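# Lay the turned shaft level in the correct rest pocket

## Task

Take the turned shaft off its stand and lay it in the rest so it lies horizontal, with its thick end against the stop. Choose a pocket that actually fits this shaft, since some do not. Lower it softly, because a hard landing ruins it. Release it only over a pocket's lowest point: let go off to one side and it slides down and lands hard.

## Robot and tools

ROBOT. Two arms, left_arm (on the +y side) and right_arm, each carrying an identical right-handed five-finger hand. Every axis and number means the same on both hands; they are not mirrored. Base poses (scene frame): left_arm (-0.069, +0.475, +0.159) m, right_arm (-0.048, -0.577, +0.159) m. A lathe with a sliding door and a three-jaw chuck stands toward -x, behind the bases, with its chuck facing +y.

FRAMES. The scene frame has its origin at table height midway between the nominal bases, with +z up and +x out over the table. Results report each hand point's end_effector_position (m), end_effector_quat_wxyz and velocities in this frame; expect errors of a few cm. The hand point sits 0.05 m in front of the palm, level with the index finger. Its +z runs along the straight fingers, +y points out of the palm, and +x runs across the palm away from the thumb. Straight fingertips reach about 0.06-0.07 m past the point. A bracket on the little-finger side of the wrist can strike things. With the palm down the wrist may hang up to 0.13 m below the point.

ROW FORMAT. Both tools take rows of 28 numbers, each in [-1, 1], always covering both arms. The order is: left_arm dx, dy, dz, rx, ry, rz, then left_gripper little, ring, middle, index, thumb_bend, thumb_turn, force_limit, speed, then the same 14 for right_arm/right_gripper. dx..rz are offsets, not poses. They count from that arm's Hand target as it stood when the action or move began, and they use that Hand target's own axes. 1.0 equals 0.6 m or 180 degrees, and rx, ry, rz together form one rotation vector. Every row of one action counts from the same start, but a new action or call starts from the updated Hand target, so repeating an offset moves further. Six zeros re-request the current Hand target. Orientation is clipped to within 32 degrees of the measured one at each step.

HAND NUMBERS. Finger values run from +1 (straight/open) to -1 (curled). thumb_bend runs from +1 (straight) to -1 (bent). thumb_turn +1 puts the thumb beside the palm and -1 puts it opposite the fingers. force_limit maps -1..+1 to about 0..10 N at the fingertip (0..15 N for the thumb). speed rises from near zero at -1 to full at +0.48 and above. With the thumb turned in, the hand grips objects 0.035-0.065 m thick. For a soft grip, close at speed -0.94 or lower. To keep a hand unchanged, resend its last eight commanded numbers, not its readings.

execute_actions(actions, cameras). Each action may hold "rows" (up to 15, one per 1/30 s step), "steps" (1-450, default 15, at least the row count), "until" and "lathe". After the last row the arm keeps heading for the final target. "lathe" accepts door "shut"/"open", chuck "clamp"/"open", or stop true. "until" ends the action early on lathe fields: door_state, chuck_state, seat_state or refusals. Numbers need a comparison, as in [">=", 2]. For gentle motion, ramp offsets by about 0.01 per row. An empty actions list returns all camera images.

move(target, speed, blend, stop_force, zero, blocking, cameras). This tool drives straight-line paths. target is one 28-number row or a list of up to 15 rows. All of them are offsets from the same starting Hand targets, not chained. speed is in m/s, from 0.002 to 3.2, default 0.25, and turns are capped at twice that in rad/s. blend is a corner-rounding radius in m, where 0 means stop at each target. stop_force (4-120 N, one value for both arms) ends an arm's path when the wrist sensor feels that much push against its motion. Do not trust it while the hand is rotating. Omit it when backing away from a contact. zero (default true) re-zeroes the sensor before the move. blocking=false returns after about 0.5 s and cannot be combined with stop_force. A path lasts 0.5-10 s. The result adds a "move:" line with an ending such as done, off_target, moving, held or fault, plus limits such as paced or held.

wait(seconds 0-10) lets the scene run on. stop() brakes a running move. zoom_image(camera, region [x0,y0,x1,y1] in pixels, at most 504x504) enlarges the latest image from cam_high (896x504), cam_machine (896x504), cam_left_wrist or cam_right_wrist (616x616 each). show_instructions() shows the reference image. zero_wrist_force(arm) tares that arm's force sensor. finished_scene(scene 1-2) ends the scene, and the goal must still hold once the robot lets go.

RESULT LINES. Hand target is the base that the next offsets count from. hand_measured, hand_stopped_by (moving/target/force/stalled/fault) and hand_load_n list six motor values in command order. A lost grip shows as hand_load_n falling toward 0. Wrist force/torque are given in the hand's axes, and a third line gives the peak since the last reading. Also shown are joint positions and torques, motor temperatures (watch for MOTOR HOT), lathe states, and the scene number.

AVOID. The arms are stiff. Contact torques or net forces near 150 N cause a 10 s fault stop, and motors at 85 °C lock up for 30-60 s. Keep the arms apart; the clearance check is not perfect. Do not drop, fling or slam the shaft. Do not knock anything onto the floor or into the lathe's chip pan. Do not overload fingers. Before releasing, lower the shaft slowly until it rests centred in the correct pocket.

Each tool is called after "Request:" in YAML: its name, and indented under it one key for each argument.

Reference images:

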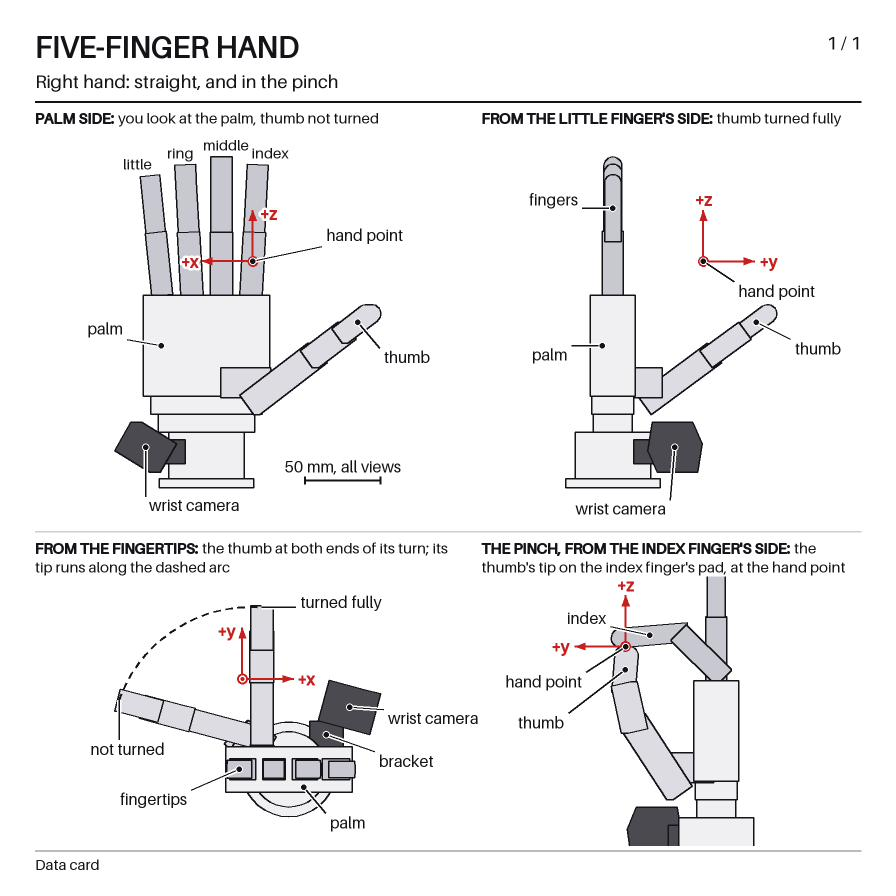

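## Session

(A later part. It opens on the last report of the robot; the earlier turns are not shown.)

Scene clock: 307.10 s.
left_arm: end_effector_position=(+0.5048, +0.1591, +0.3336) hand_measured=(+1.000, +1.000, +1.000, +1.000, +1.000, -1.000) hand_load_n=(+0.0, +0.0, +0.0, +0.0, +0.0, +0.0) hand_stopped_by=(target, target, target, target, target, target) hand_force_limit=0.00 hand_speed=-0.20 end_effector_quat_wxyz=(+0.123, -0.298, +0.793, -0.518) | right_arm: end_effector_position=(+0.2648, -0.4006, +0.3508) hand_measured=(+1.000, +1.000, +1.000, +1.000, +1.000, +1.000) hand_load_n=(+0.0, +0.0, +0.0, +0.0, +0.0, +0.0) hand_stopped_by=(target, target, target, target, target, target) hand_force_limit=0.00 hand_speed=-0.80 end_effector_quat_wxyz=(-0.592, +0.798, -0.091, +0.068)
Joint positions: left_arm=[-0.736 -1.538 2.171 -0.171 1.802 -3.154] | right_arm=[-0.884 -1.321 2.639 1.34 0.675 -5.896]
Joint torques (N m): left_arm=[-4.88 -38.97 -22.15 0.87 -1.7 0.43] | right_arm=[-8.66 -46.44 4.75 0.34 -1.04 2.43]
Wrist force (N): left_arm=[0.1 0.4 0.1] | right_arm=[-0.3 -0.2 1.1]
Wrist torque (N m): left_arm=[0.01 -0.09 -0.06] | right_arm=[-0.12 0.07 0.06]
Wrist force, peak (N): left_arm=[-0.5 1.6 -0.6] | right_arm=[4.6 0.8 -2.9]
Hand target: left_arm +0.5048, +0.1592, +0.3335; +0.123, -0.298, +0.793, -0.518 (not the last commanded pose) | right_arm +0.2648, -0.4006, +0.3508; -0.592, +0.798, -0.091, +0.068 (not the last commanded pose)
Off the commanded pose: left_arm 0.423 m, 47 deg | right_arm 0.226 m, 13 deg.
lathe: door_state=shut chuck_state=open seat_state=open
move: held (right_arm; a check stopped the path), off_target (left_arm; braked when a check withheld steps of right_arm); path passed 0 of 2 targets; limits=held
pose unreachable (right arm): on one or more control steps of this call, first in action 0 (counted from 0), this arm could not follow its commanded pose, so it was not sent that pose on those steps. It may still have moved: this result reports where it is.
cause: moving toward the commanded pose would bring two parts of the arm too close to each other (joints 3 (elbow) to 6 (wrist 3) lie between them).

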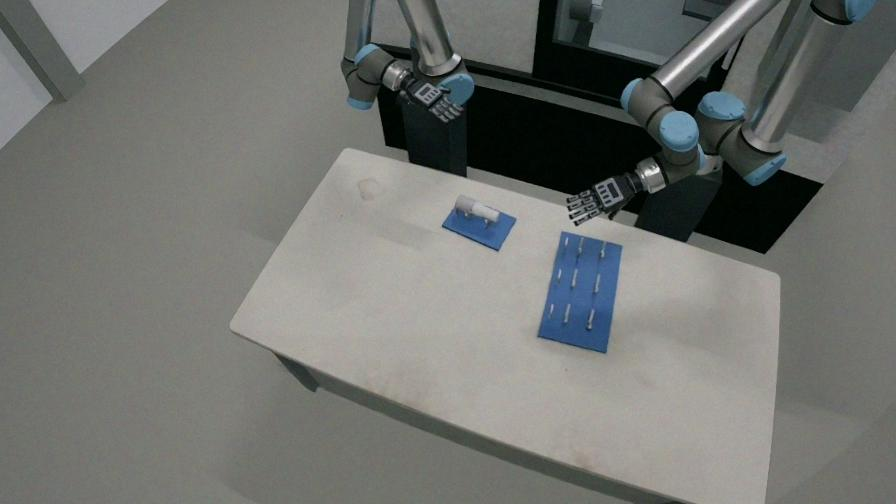

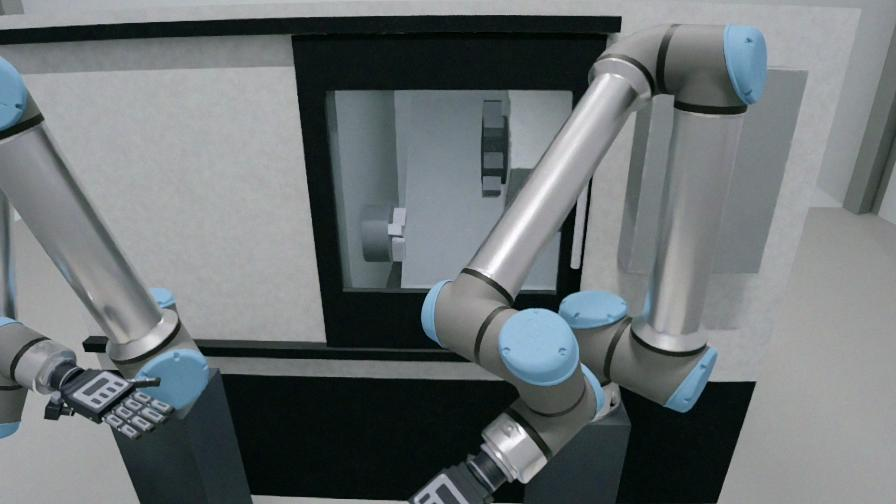

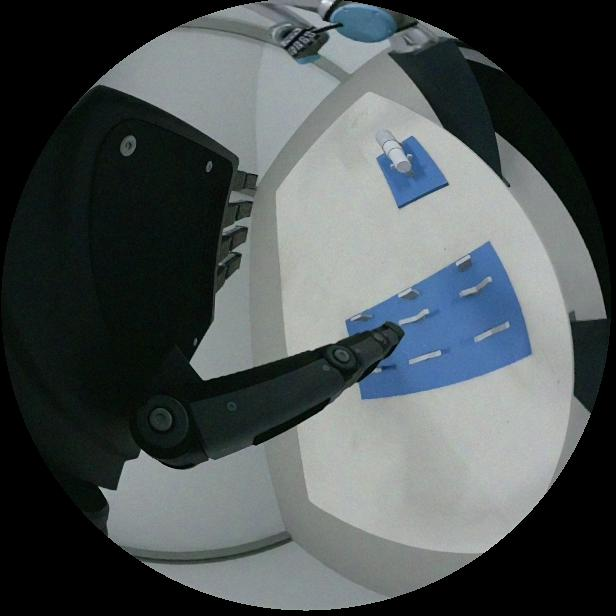

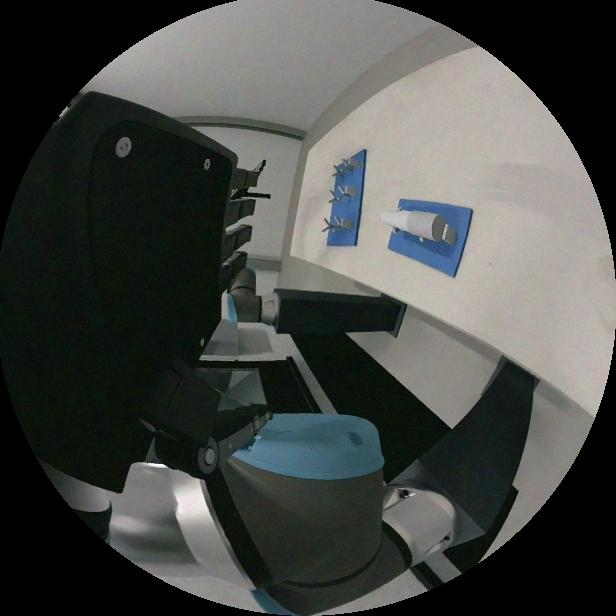

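Request:
move:
  target:
    - [0,0,0,0,0,0,1,1,1,1,1,-1,0,-0.2,0.278,0.144,-0.014,0,-0.08,-0.024,1,1,1,1,1,1,0,-0.8]
    - [0.547,0.0695,0.4387,-0.087,-0.2194,-0.1136,1,1,1,1,1,-1,0,-0.2,0.278,0.144,-0.014,0,-0.08,-0.024,1,1,1,1,1,1,0,-0.8]
  speed: 0.3
  blend: 0.03
  cameras: ["all"]

Scene clock: 324.63 s.
left_arm: end_effector_position=(+0.3683, -0.2053, +0.2244) hand_measured=(+1.000, +1.000, +1.000, +1.000, +1.000, -1.000) hand_load_n=(+0.0, +0.0, +0.0, +0.0, +0.0, +0.0) hand_stopped_by=(target, target, target, target, target, target) hand_force_limit=0.00 hand_speed=-0.20 end_effector_quat_wxyz=(+0.244, -0.586, +0.709, -0.306) | right_arm: end_effector_position=(+0.4199, -0.4706, +0.2706) hand_measured=(+1.000, +1.000, +1.000, +1.000, +1.000, +1.000) hand_load_n=(+0.0, +0.0, +0.0, +0.0, +0.0, +0.0) hand_stopped_by=(target, target, target, target, target, target) hand_force_limit=0.00 hand_speed=-0.80 end_effector_quat_wxyz=(-0.596, +0.803, +0.014, -0.010)
Joint positions: left_arm=[-1.427 -0.933 1.562 0.586 0.833 -4.226] | right_arm=[-0.631 -0.949 2.178 1.436 0.683 -5.902]
Joint torques (N m): left_arm=[12.11 -93.46 -32.73 4.72 0.43 -0.16] | right_arm=[-15.13 -48.65 -25.82 5.11 0.5 2.47]
Wrist force (N): left_arm=[-0.4 0.1 0.3] | right_arm=[0.4 0.5 0.8]
Wrist torque (N m): left_arm=[-0.05 0.00 -0.11] | right_arm=[0.05 0.01 0.09]
Wrist force, peak (N): left_arm=[12.5 7.6 0.1] | right_arm=[-3.1 -1.5 1.3]
Hand target: left_arm +0.3683, -0.2054, +0.2241; +0.244, -0.586, +0.709, -0.306 (not the last commanded pose) | right_arm +0.4199, -0.4706, +0.2706; -0.596, +0.803, +0.014, -0.010
Off the commanded pose: left_arm 0.019 m, 3 deg | right_arm 0.000 m, 0 deg.
lathe: door_state=shut chuck_state=open seat_state=open
move: held (left_arm; a check stopped the path); limits=held
pose unreachable (left arm): on one or more control steps of this call, first in action 0 (counted from 0), this arm could not follow its commanded pose, so it was not sent that pose on those steps. It may still have moved: this result reports where it is.
cause: moving toward the commanded pose would bring a part of the arm too close to another arm (a part of this arm just beyond joint 3 (elbow) and a part of the right arm just beyond its joint 2 (shoulder lift), 26 mm apart when this arm was first held).

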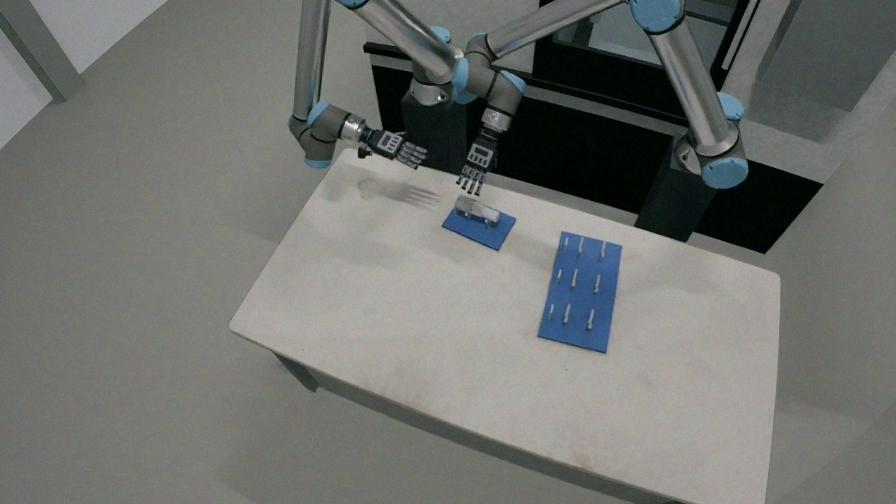

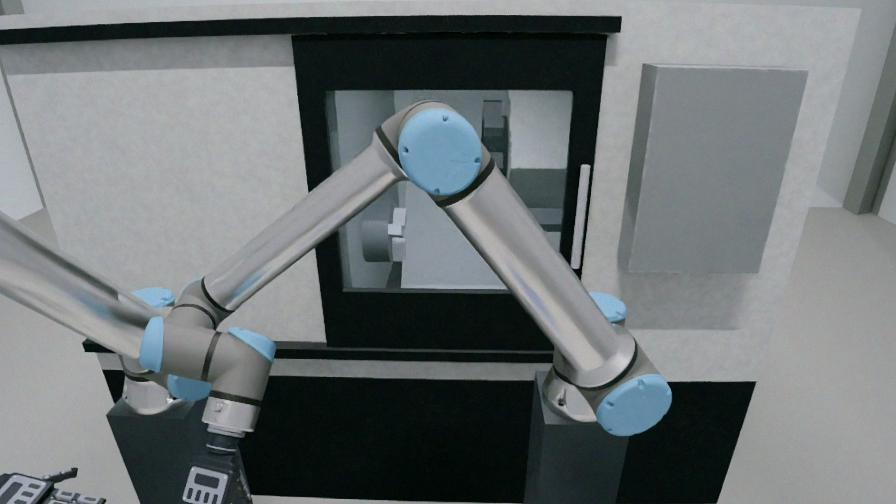

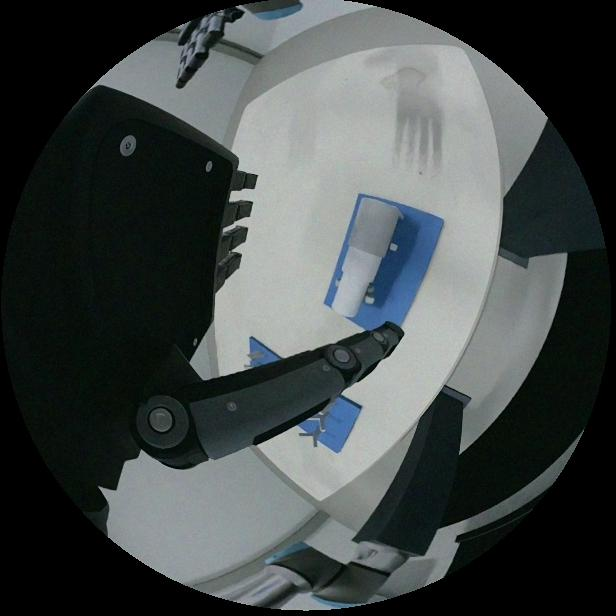

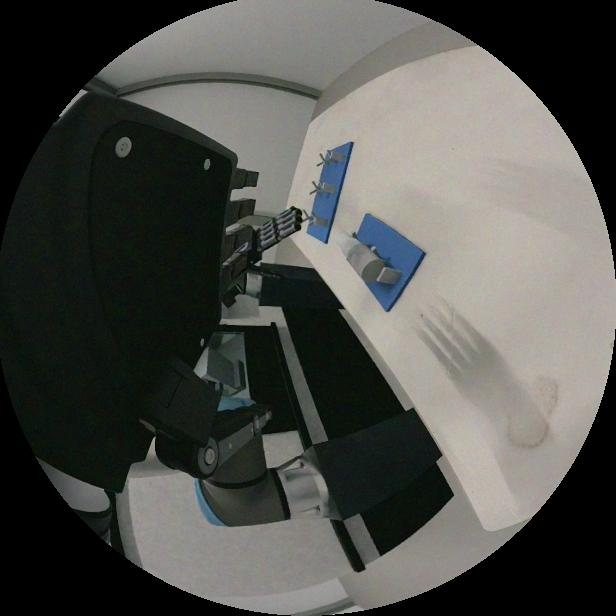

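Request:
move:
  target:
    - [-0.267,-0.214,-0.157,0.077,0.197,0.102,1,1,1,1,1,1,0,-0.2,0,0,0,0,0,0,1,1,1,1,1,-1,0,-0.2]
    - [-0.54,-0.117,0.05,0.1545,0.3935,0.204,1,1,1,1,1,1,0,-0.2,-0.111,-0.163,0.077,-0.057,0.243,0.146,1,1,1,1,1,-1,0,-0.2]
    - [-0.54,-0.117,0.05,0.1545,0.3935,0.204,1,1,1,1,1,1,0,-0.2,-0.0758,-0.041,0.4228,-0.1142,0.4868,0.2916,1,1,1,1,1,-1,0,-0.2]
  speed: 0.3
  blend: 0.03
  cameras: ["all"]

Scene clock: 350.87 s.
left_arm: end_effector_position=(+0.5001, +0.0992, +0.2497) hand_measured=(+1.000, +1.000, +1.000, +1.000, +1.000, +1.000) hand_load_n=(+0.0, +0.0, +0.0, +0.0, +0.0, -0.5) hand_stopped_by=(target, target, target, target, target, target) hand_force_limit=0.00 hand_speed=-0.20 end_effector_quat_wxyz=(+0.000, -0.001, +0.766, -0.643) | right_arm: end_effector_position=(+0.3659, -0.2225, +0.2206) hand_measured=(+1.000, +1.000, +1.000, +1.000, +1.000, -1.000) hand_load_n=(+0.0, +0.0, +0.0, +0.0, -0.5, -0.5) hand_stopped_by=(target, target, target, target, target, target) hand_force_limit=0.00 hand_speed=-0.20 end_effector_quat_wxyz=(+0.246, -0.598, +0.705, -0.292)
Joint positions: left_arm=[-0.56 -1.226 2.125 -0.57 2.572 -2.863] | right_arm=[0.473 -1.398 2.216 0.093 2.029 -2.627]
Joint torques (N m): left_arm=[4.66 -48.44 -14.51 -2.31 4.65 1.77] | right_arm=[17.35 -30.32 -33.72 4.13 2.77 2.39]
Wrist force (N): left_arm=[0.2 0.5 -0.2] | right_arm=[0.1 -0.5 1.1]
Wrist torque (N m): left_arm=[0.05 -0.14 0.08] | right_arm=[-0.25 -0.01 0.10]
Wrist force, peak (N): left_arm=[-1.4 -0.2 -1.8] | right_arm=[-0.2 -1.3 1.9]
Hand target: left_arm +0.5001, +0.0992, +0.2497; +0.000, -0.001, +0.766, -0.643 | right_arm +0.3659, -0.2224, +0.2206; +0.246, -0.598, +0.705, -0.292
Off the commanded pose: left_arm 0.000 m, 0 deg | right_arm 0.000 m, 0 deg.
lathe: door_state=shut chuck_state=open seat_state=open
move: done; blend cut to 0 m at target 1

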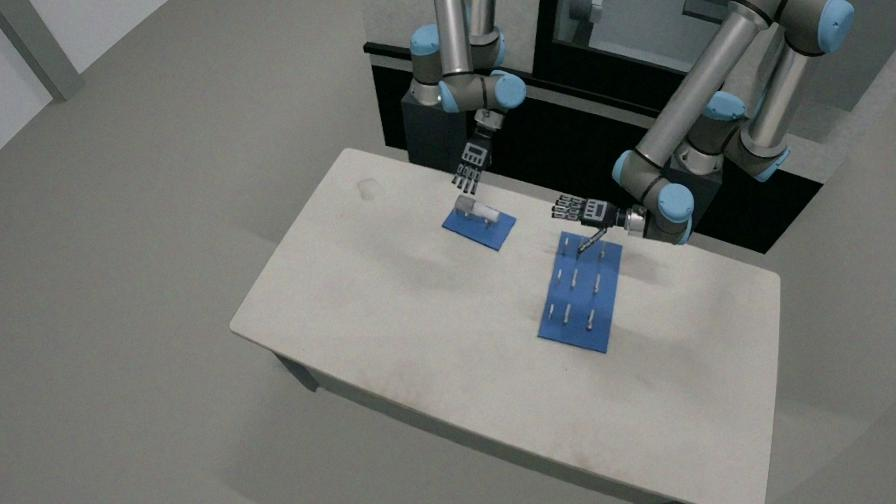

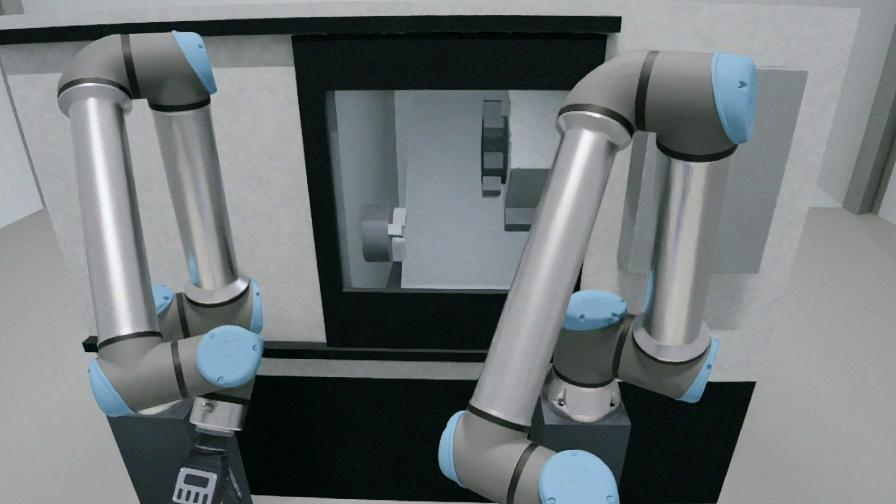

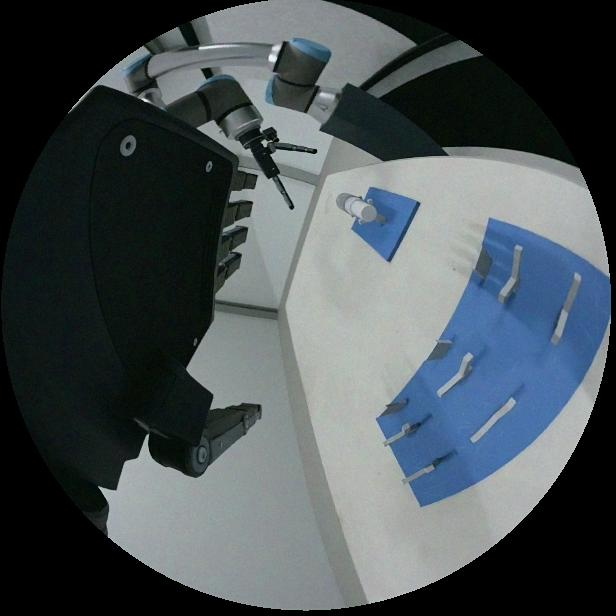

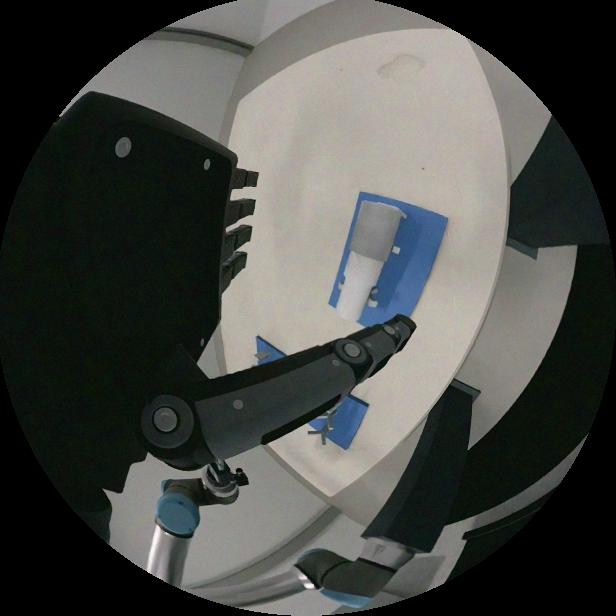

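Request:
zoom_image:
  camera: "cam_left_wrist"
  region: [240, 110, 430, 280]

Request:
zoom_image:
  camera: "cam_high"
  region: [430, 140, 530, 260]

Request:
zoom_image:
  camera: "cam_right_wrist"
  region: [220, 160, 460, 400]

Scaled by 2.653 from the camera's 616x616 image, which has a finer 880x880 frame.

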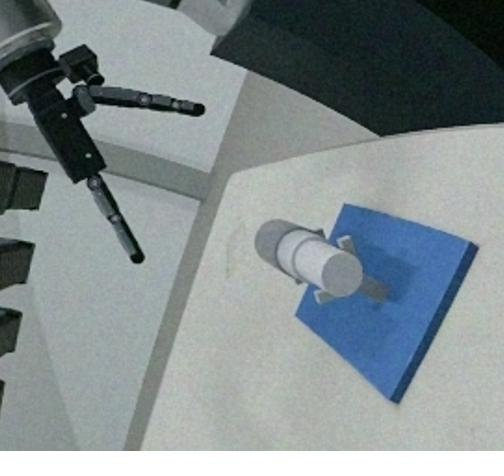

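Scaled by 4.200 from the camera's 896x504 image, which has a finer 1280x720 frame.

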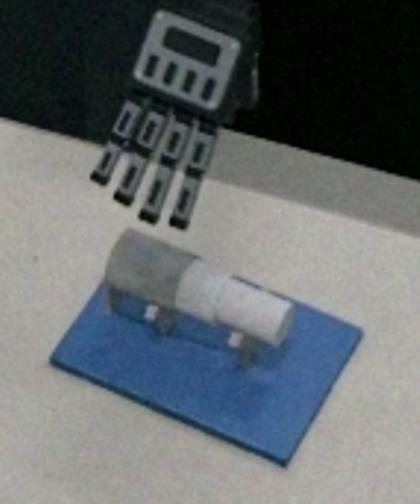

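Scaled by 2.100 from the camera's 616x616 image, which has a finer 880x880 frame.

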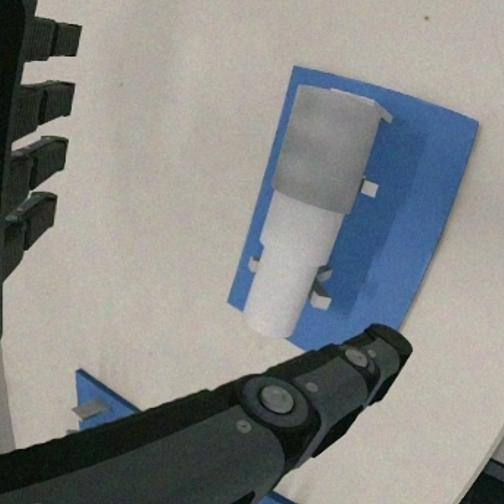

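Request:
move:
  target: [0,0.0753,0.1487,0,0,0,1,1,1,1,1,1,0,-0.2,0,0.0707,0.0707,0,0,0,1,1,1,1,1,-1,0,-0.2]
  speed: 0.2
  cameras: ["cam_high","cam_left_wrist","cam_right_wrist"]

Request:
zoom_image:
  camera: "cam_left_wrist"
  region: [240, 110, 430, 300]

Request:
zoom_image:
  camera: "cam_high"
  region: [430, 150, 530, 260]

Scene clock: 384.33 s.
left_arm: end_effector_position=(+0.5001, +0.0192, +0.1897) hand_measured=(+1.000, +1.000, +1.000, +1.000, +1.000, +1.000) hand_load_n=(+0.0, +0.0, +0.0, +0.0, +0.0, -0.5) hand_stopped_by=(target, target, target, target, target, target) hand_force_limit=0.00 hand_speed=-0.20 end_effector_quat_wxyz=(+0.000, -0.001, +0.766, -0.643) | right_arm: end_effector_position=(+0.3656, -0.2226, +0.1606) hand_measured=(+1.000, +1.000, +1.000, +1.000, +1.000, -1.000) hand_load_n=(+0.0, +0.0, +0.0, +0.0, +0.0, +0.0) hand_stopped_by=(target, target, target, target, target, target) hand_force_limit=0.00 hand_speed=-0.20 end_effector_quat_wxyz=(+0.246, -0.598, +0.705, -0.292)
Joint positions: left_arm=[-0.682 -1.115 2.109 -0.715 2.455 -2.926] | right_arm=[0.473 -1.302 2.251 -0.037 2.029 -2.627]
Joint torques (N m): left_arm=[-8.01 -52.6 -11.94 -0.69 1.72 2.5] | right_arm=[-13.33 -35.35 -38.11 0.61 -0.83 -2.44]
Wrist force (N): left_arm=[0.5 0.3 0.0] | right_arm=[0.2 -0.2 1.4]
Wrist torque (N m): left_arm=[0.01 -0.18 -0.06] | right_arm=[-0.20 -0.04 0.08]
Wrist force, peak (N): left_arm=[0.3 1.3 2.0] | right_arm=[0.2 1.0 2.0]
Hand target: left_arm +0.5001, +0.0192, +0.1896; +0.000, -0.001, +0.766, -0.643 | right_arm +0.3658, -0.2226, +0.1606; +0.246, -0.598, +0.705, -0.292
Off the commanded pose: left_arm 0.000 m, 0 deg | right_arm 0.000 m, 0 deg.
lathe: door_state=shut chuck_state=open seat_state=open
move: done
Images, in order (width x height): cam_high 896x504, cam_left_wrist 616x616, cam_right_wrist 616x616.

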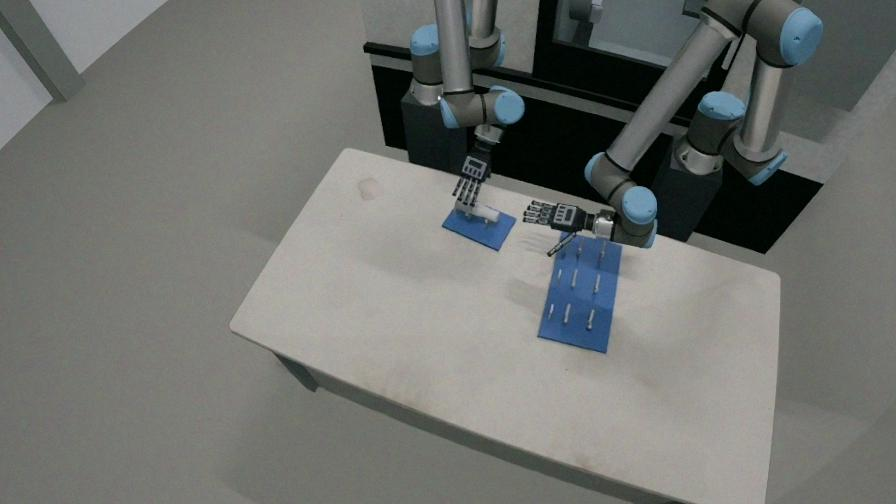

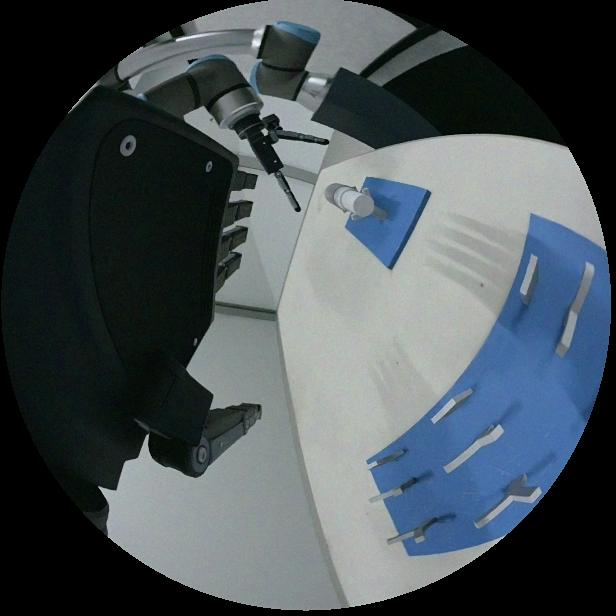

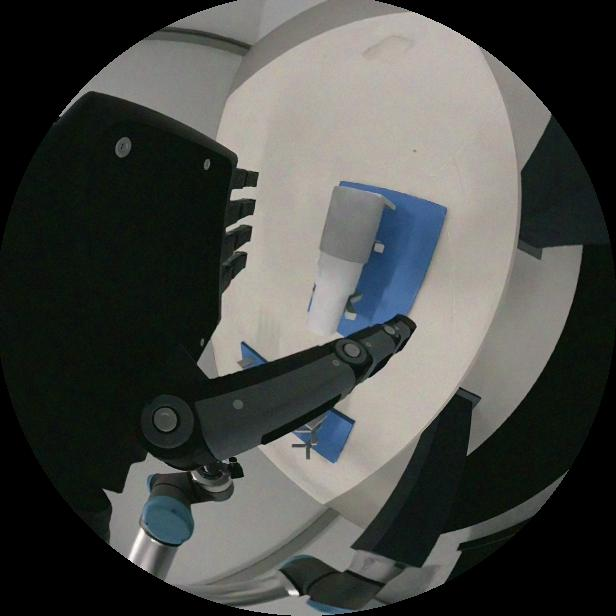

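Scaled by 2.653 from the camera's 616x616 image, which has a finer 880x880 frame.

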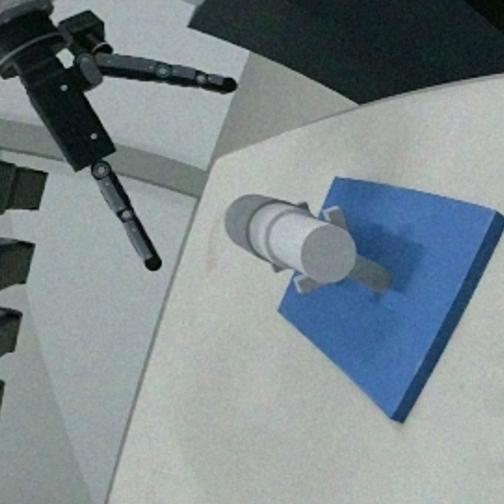

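Scaled by 4.582 from the camera's 896x504 image, which has a finer 1280x720 frame.

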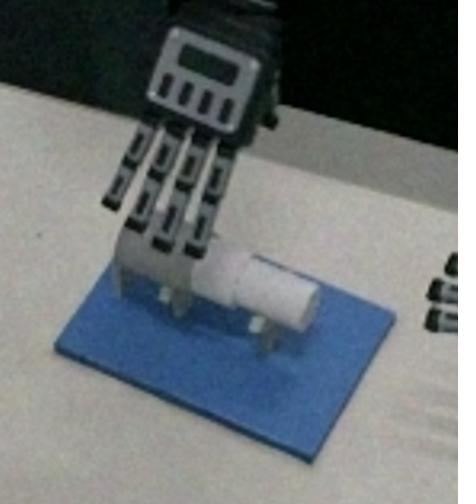

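Request:
move:
  target: [0,0,0,0,0,0,1,1,1,1,1,1,0,-0.2,-0.0127,0.0153,0.104,0,0,0,1,1,1,1,1,-1,0,-0.2]
  speed: 0.15
  cameras: ["cam_high","cam_left_wrist","cam_right_wrist"]

Request:
zoom_image:
  camera: "cam_left_wrist"
  region: [250, 120, 430, 300]

Request:
zoom_image:
  camera: "cam_high"
  region: [430, 150, 530, 260]

Request:
zoom_image:
  camera: "cam_right_wrist"
  region: [200, 150, 460, 400]

Scene clock: 403.33 s.
left_arm: end_effector_position=(+0.5001, +0.0192, +0.1896) hand_measured=(+1.000, +1.000, +1.000, +1.000, +1.000, +1.000) hand_load_n=(+0.0, +0.0, +0.0, +0.0, +0.0, +0.0) hand_stopped_by=(target, target, target, target, target, target) hand_force_limit=0.00 hand_speed=-0.20 end_effector_quat_wxyz=(+0.000, -0.001, +0.766, -0.643) | right_arm: end_effector_position=(+0.4041, -0.2213, +0.1100) hand_measured=(+1.000, +1.000, +1.000, +1.000, +1.000, -1.000) hand_load_n=(+0.0, +0.0, +0.0, +0.0, +0.0, +0.0) hand_stopped_by=(target, target, target, target, target, target) hand_force_limit=0.00 hand_speed=-0.20 end_effector_quat_wxyz=(+0.246, -0.598, +0.705, -0.292)
Joint positions: left_arm=[-0.682 -1.115 2.109 -0.716 2.455 -2.925] | right_arm=[0.432 -1.187 2.22 -0.138 2.004 -2.662]
Joint torques (N m): left_arm=[-8.93 -51.76 -11.58 -2.89 -1.41 2.54] | right_arm=[12.24 -39.75 -8.81 0.83 2.4 2.23]
Wrist force (N): left_arm=[0.2 0.2 0.0] | right_arm=[-0.4 -0.6 1.1]
Wrist torque (N m): left_arm=[0.00 -0.14 -0.09] | right_arm=[-0.19 0.04 0.03]
Wrist force, peak (N): left_arm=[0.5 0.7 -0.1] | right_arm=[-0.3 0.1 3.1]
Hand target: left_arm +0.5001, +0.0192, +0.1896; +0.000, -0.001, +0.766, -0.643 | right_arm +0.4040, -0.2213, +0.1099; +0.246, -0.598, +0.705, -0.292
Off the commanded pose: left_arm 0.000 m, 0 deg | right_arm 0.000 m, 0 deg.
lathe: door_state=shut chuck_state=open seat_state=open
move: done
Images, in order (width x height): cam_high 896x504, cam_left_wrist 616x616, cam_right_wrist 616x616.

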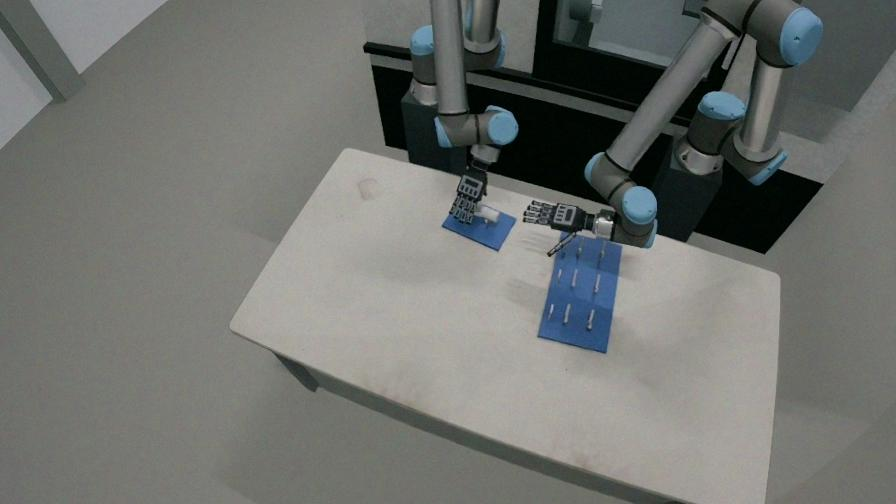

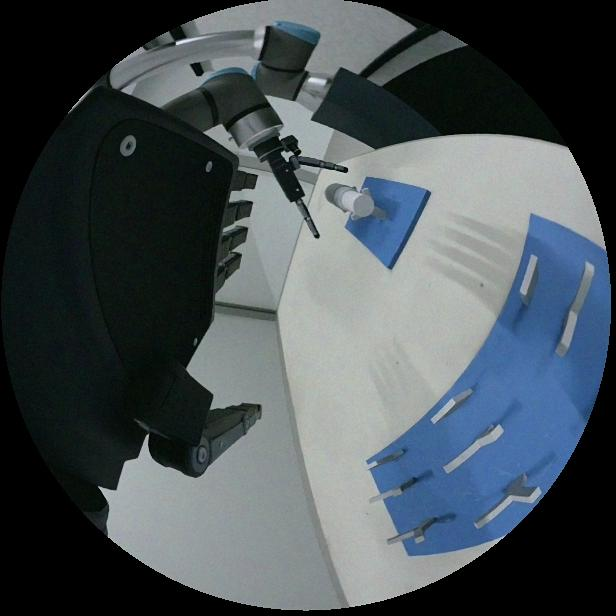

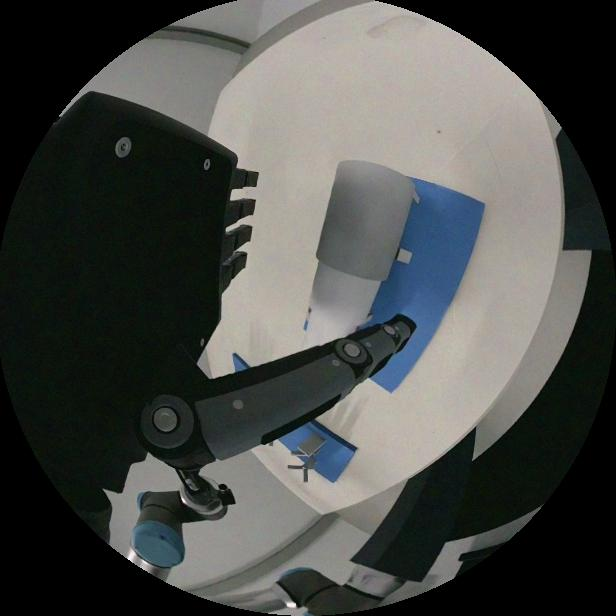

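Scaled by 2.800 from the camera's 616x616 image, which has a finer 880x880 frame.

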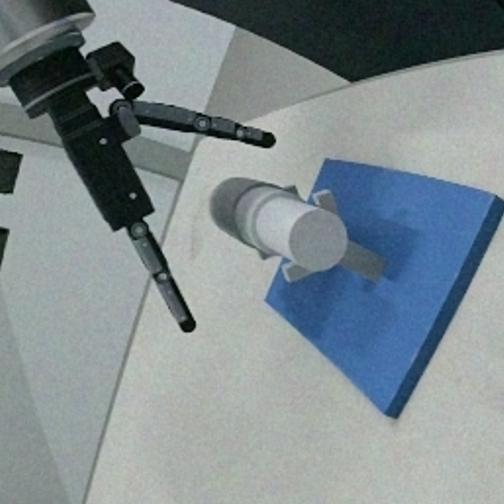

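Scaled by 4.582 from the camera's 896x504 image, which has a finer 1280x720 frame.

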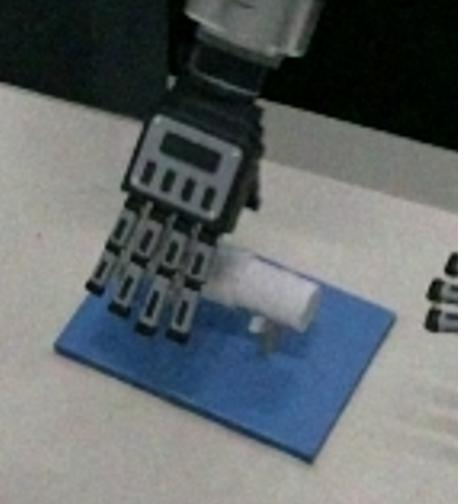

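Scaled by 1.938 from the camera's 616x616 image, which has a finer 880x880 frame.

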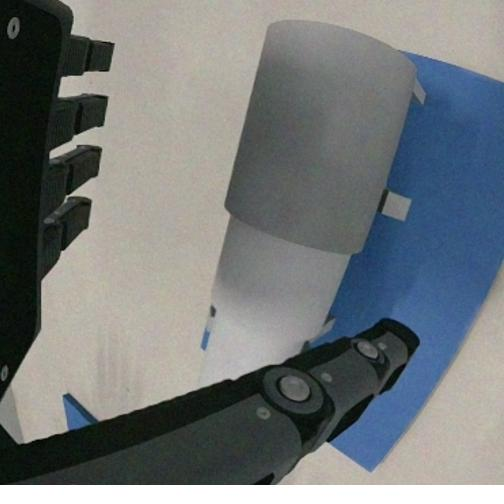

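Request:
move:
  target: [0,0,0,0,0,0,1,1,1,1,1,1,0,-0.2,0.0038,0.0927,0.084,0,0,0,1,1,1,1,1,-1,0,-0.2]
  speed: 0.06
  stop_force: 8
  cameras: ["cam_high","cam_left_wrist","cam_right_wrist"]

Request:
zoom_image:
  camera: "cam_left_wrist"
  region: [260, 120, 430, 290]

Request:
zoom_image:
  camera: "cam_high"
  region: [430, 150, 530, 260]

Request:
zoom_image:
  camera: "cam_right_wrist"
  region: [200, 150, 460, 400]

Scene clock: 437.03 s.
left_arm: end_effector_position=(+0.5001, +0.0192, +0.1896) hand_measured=(+1.000, +1.000, +1.000, +1.000, +1.000, +1.000) hand_load_n=(+0.0, +0.0, +0.0, +0.0, +0.0, +0.0) hand_stopped_by=(target, target, target, target, target, target) hand_force_limit=0.00 hand_speed=-0.20 end_effector_quat_wxyz=(+0.000, -0.001, +0.766, -0.643) | right_arm: end_effector_position=(+0.4005, -0.2228, +0.0500) hand_measured=(+1.000, +1.000, +1.000, +1.000, +1.000, -1.000) hand_load_n=(+0.0, +0.0, +0.0, +0.0, +0.0, -0.5) hand_stopped_by=(target, target, target, target, target, target) hand_force_limit=0.00 hand_speed=-0.20 end_effector_quat_wxyz=(+0.246, -0.598, +0.705, -0.292)
Joint positions: left_arm=[-0.682 -1.115 2.109 -0.716 2.455 -2.925] | right_arm=[0.432 -1.08 2.237 -0.261 2.004 -2.662]
Joint torques (N m): left_arm=[-7.67 -52.41 -11.5 -3.28 -1.42 -0.07] | right_arm=[-3.42 -55.4 -27.1 -0.23 2.33 -0.95]
Wrist force (N): left_arm=[0.2 0.3 0.0] | right_arm=[1.0 -1.8 -1.7]
Wrist torque (N m): left_arm=[0.01 -0.14 -0.08] | right_arm=[0.28 -0.05 -0.16]
Wrist force, peak (N): left_arm=[0.7 0.6 -0.1] | right_arm=[12.1 -87.2 -34.1]
Hand target: left_arm +0.5001, +0.0192, +0.1896; +0.000, -0.001, +0.766, -0.643 | right_arm +0.4007, -0.2228, +0.0501; +0.246, -0.598, +0.705, -0.292 (not the last commanded pose)
Off the commanded pose: left_arm 0.000 m, 0 deg | right_arm 0.015 m, 0 deg.
lathe: door_state=shut chuck_state=open seat_state=open
move: contact (right_arm)
Images, in order (width x height): cam_high 896x504, cam_left_wrist 616x616, cam_right_wrist 616x616.

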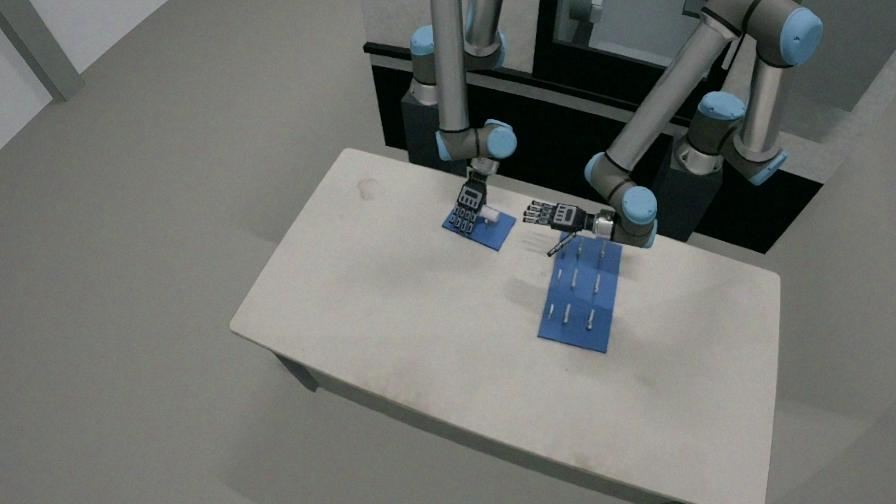

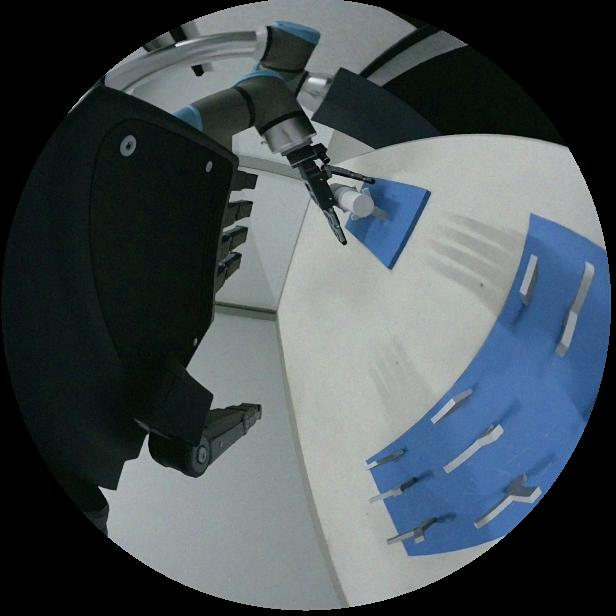

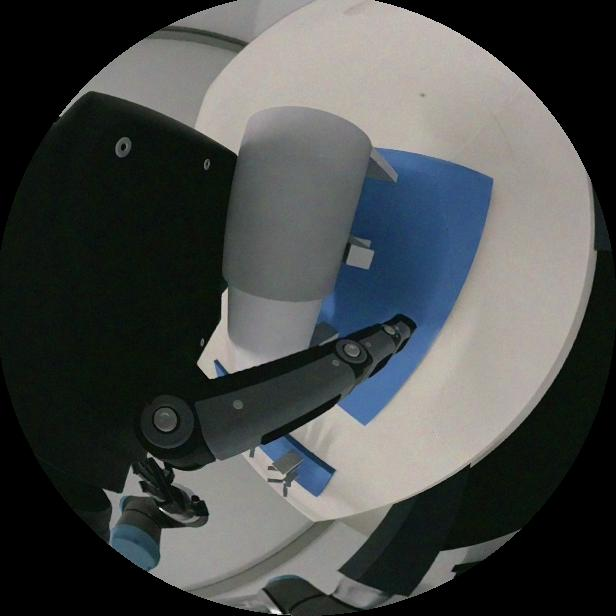

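Scaled by 2.965 from the camera's 616x616 image, which has a finer 880x880 frame.

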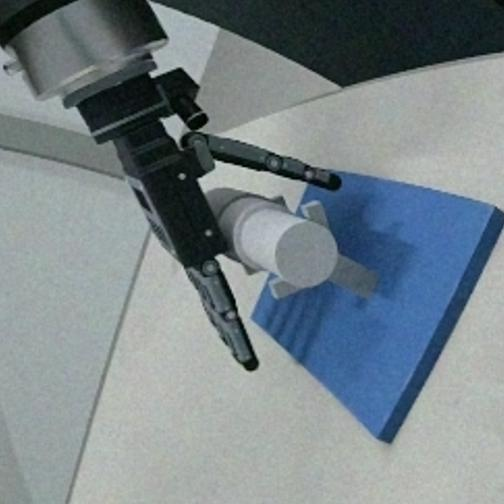

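Scaled by 4.582 from the camera's 896x504 image, which has a finer 1280x720 frame.

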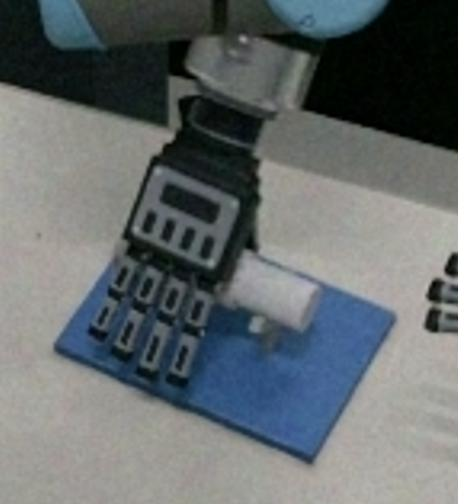

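Scaled by 1.938 from the camera's 616x616 image, which has a finer 880x880 frame.

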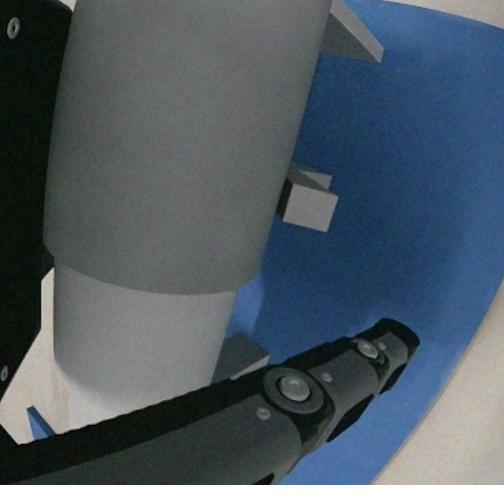

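Request:
move:
  target: [0,0,0,0,0,0,1,1,1,1,1,1,0,-0.2,-0.0024,-0.0113,0.0097,0,0,0,1,1,1,1,1,-1,0,-0.2]
  speed: 0.03
  cameras: ["cam_left_wrist","cam_right_wrist"]

Request:
zoom_image:
  camera: "cam_left_wrist"
  region: [290, 140, 410, 260]

Request:
zoom_image:
  camera: "cam_right_wrist"
  region: [210, 220, 430, 440]

Scene clock: 469.70 s.
left_arm: end_effector_position=(+0.5001, +0.0192, +0.1896) hand_measured=(+1.000, +1.000, +1.000, +1.000, +1.000, +1.000) hand_load_n=(+0.0, -0.5, +0.0, +0.0, +0.0, +0.0) hand_stopped_by=(target, target, target, target, target, target) hand_force_limit=0.00 hand_speed=-0.20 end_effector_quat_wxyz=(+0.000, -0.001, +0.766, -0.643) | right_arm: end_effector_position=(+0.4099, -0.2228, +0.0508) hand_measured=(+1.000, +1.000, +1.000, +1.000, +1.000, -1.000) hand_load_n=(+0.0, +0.0, +0.0, +0.0, +0.0, +0.0) hand_stopped_by=(target, target, target, target, target, target) hand_force_limit=0.00 hand_speed=-0.20 end_effector_quat_wxyz=(+0.246, -0.598, +0.705, -0.292)
Joint positions: left_arm=[-0.682 -1.115 2.109 -0.716 2.455 -2.925] | right_arm=[0.423 -1.077 2.225 -0.256 1.998 -2.67]
Joint torques (N m): left_arm=[-8.92 -51.13 -10.97 -3.07 -1.6 -0.48] | right_arm=[11.02 -53.93 -11.43 2.4 1.65 0.92]
Wrist force (N): left_arm=[0.2 0.5 0.2] | right_arm=[1.8 1.3 1.0]
Wrist torque (N m): left_arm=[0.04 -0.15 -0.07] | right_arm=[0.14 -0.30 0.34]
Wrist force, peak (N): left_arm=[0.4 0.9 0.2] | right_arm=[1.3 -3.1 -2.0]
Hand target: left_arm +0.5001, +0.0192, +0.1896; +0.000, -0.001, +0.766, -0.643 | right_arm +0.4097, -0.2228, +0.0507; +0.246, -0.598, +0.705, -0.292
Off the commanded pose: left_arm 0.000 m, 0 deg | right_arm 0.000 m, 0 deg.
lathe: door_state=shut chuck_state=open seat_state=open
move: done
Images, in order (width x height): cam_left_wrist 616x616, cam_right_wrist 616x616.

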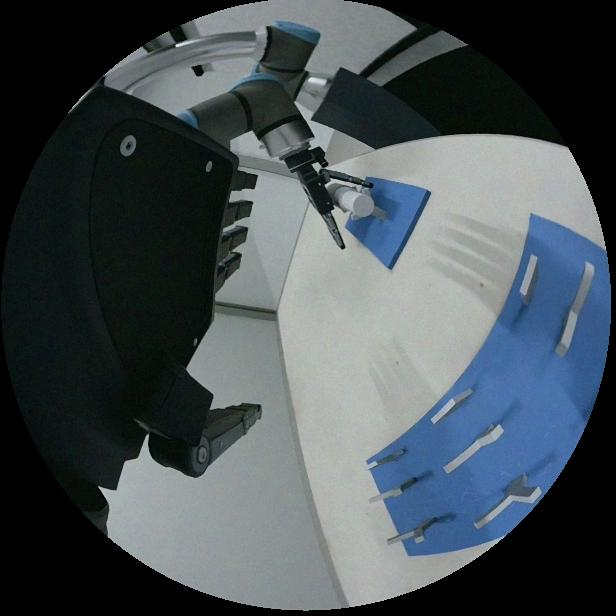

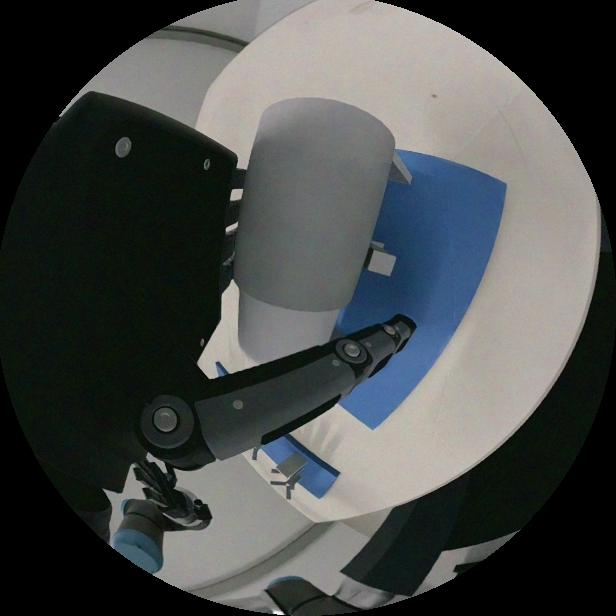

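Scaled by 4.200 from the camera's 616x616 image, which has a finer 880x880 frame.

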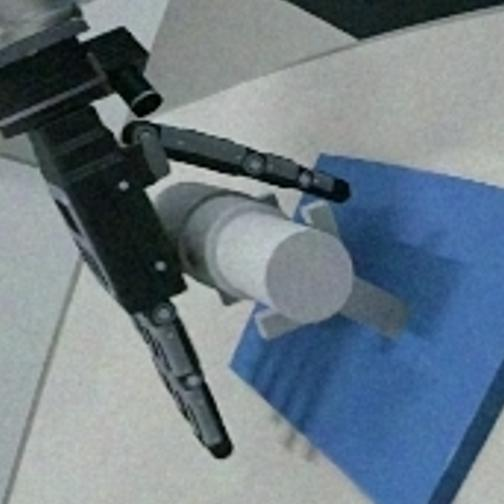

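Scaled by 2.291 from the camera's 616x616 image, which has a finer 880x880 frame.

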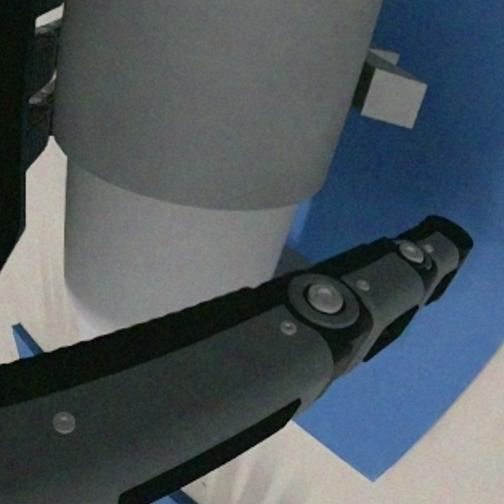

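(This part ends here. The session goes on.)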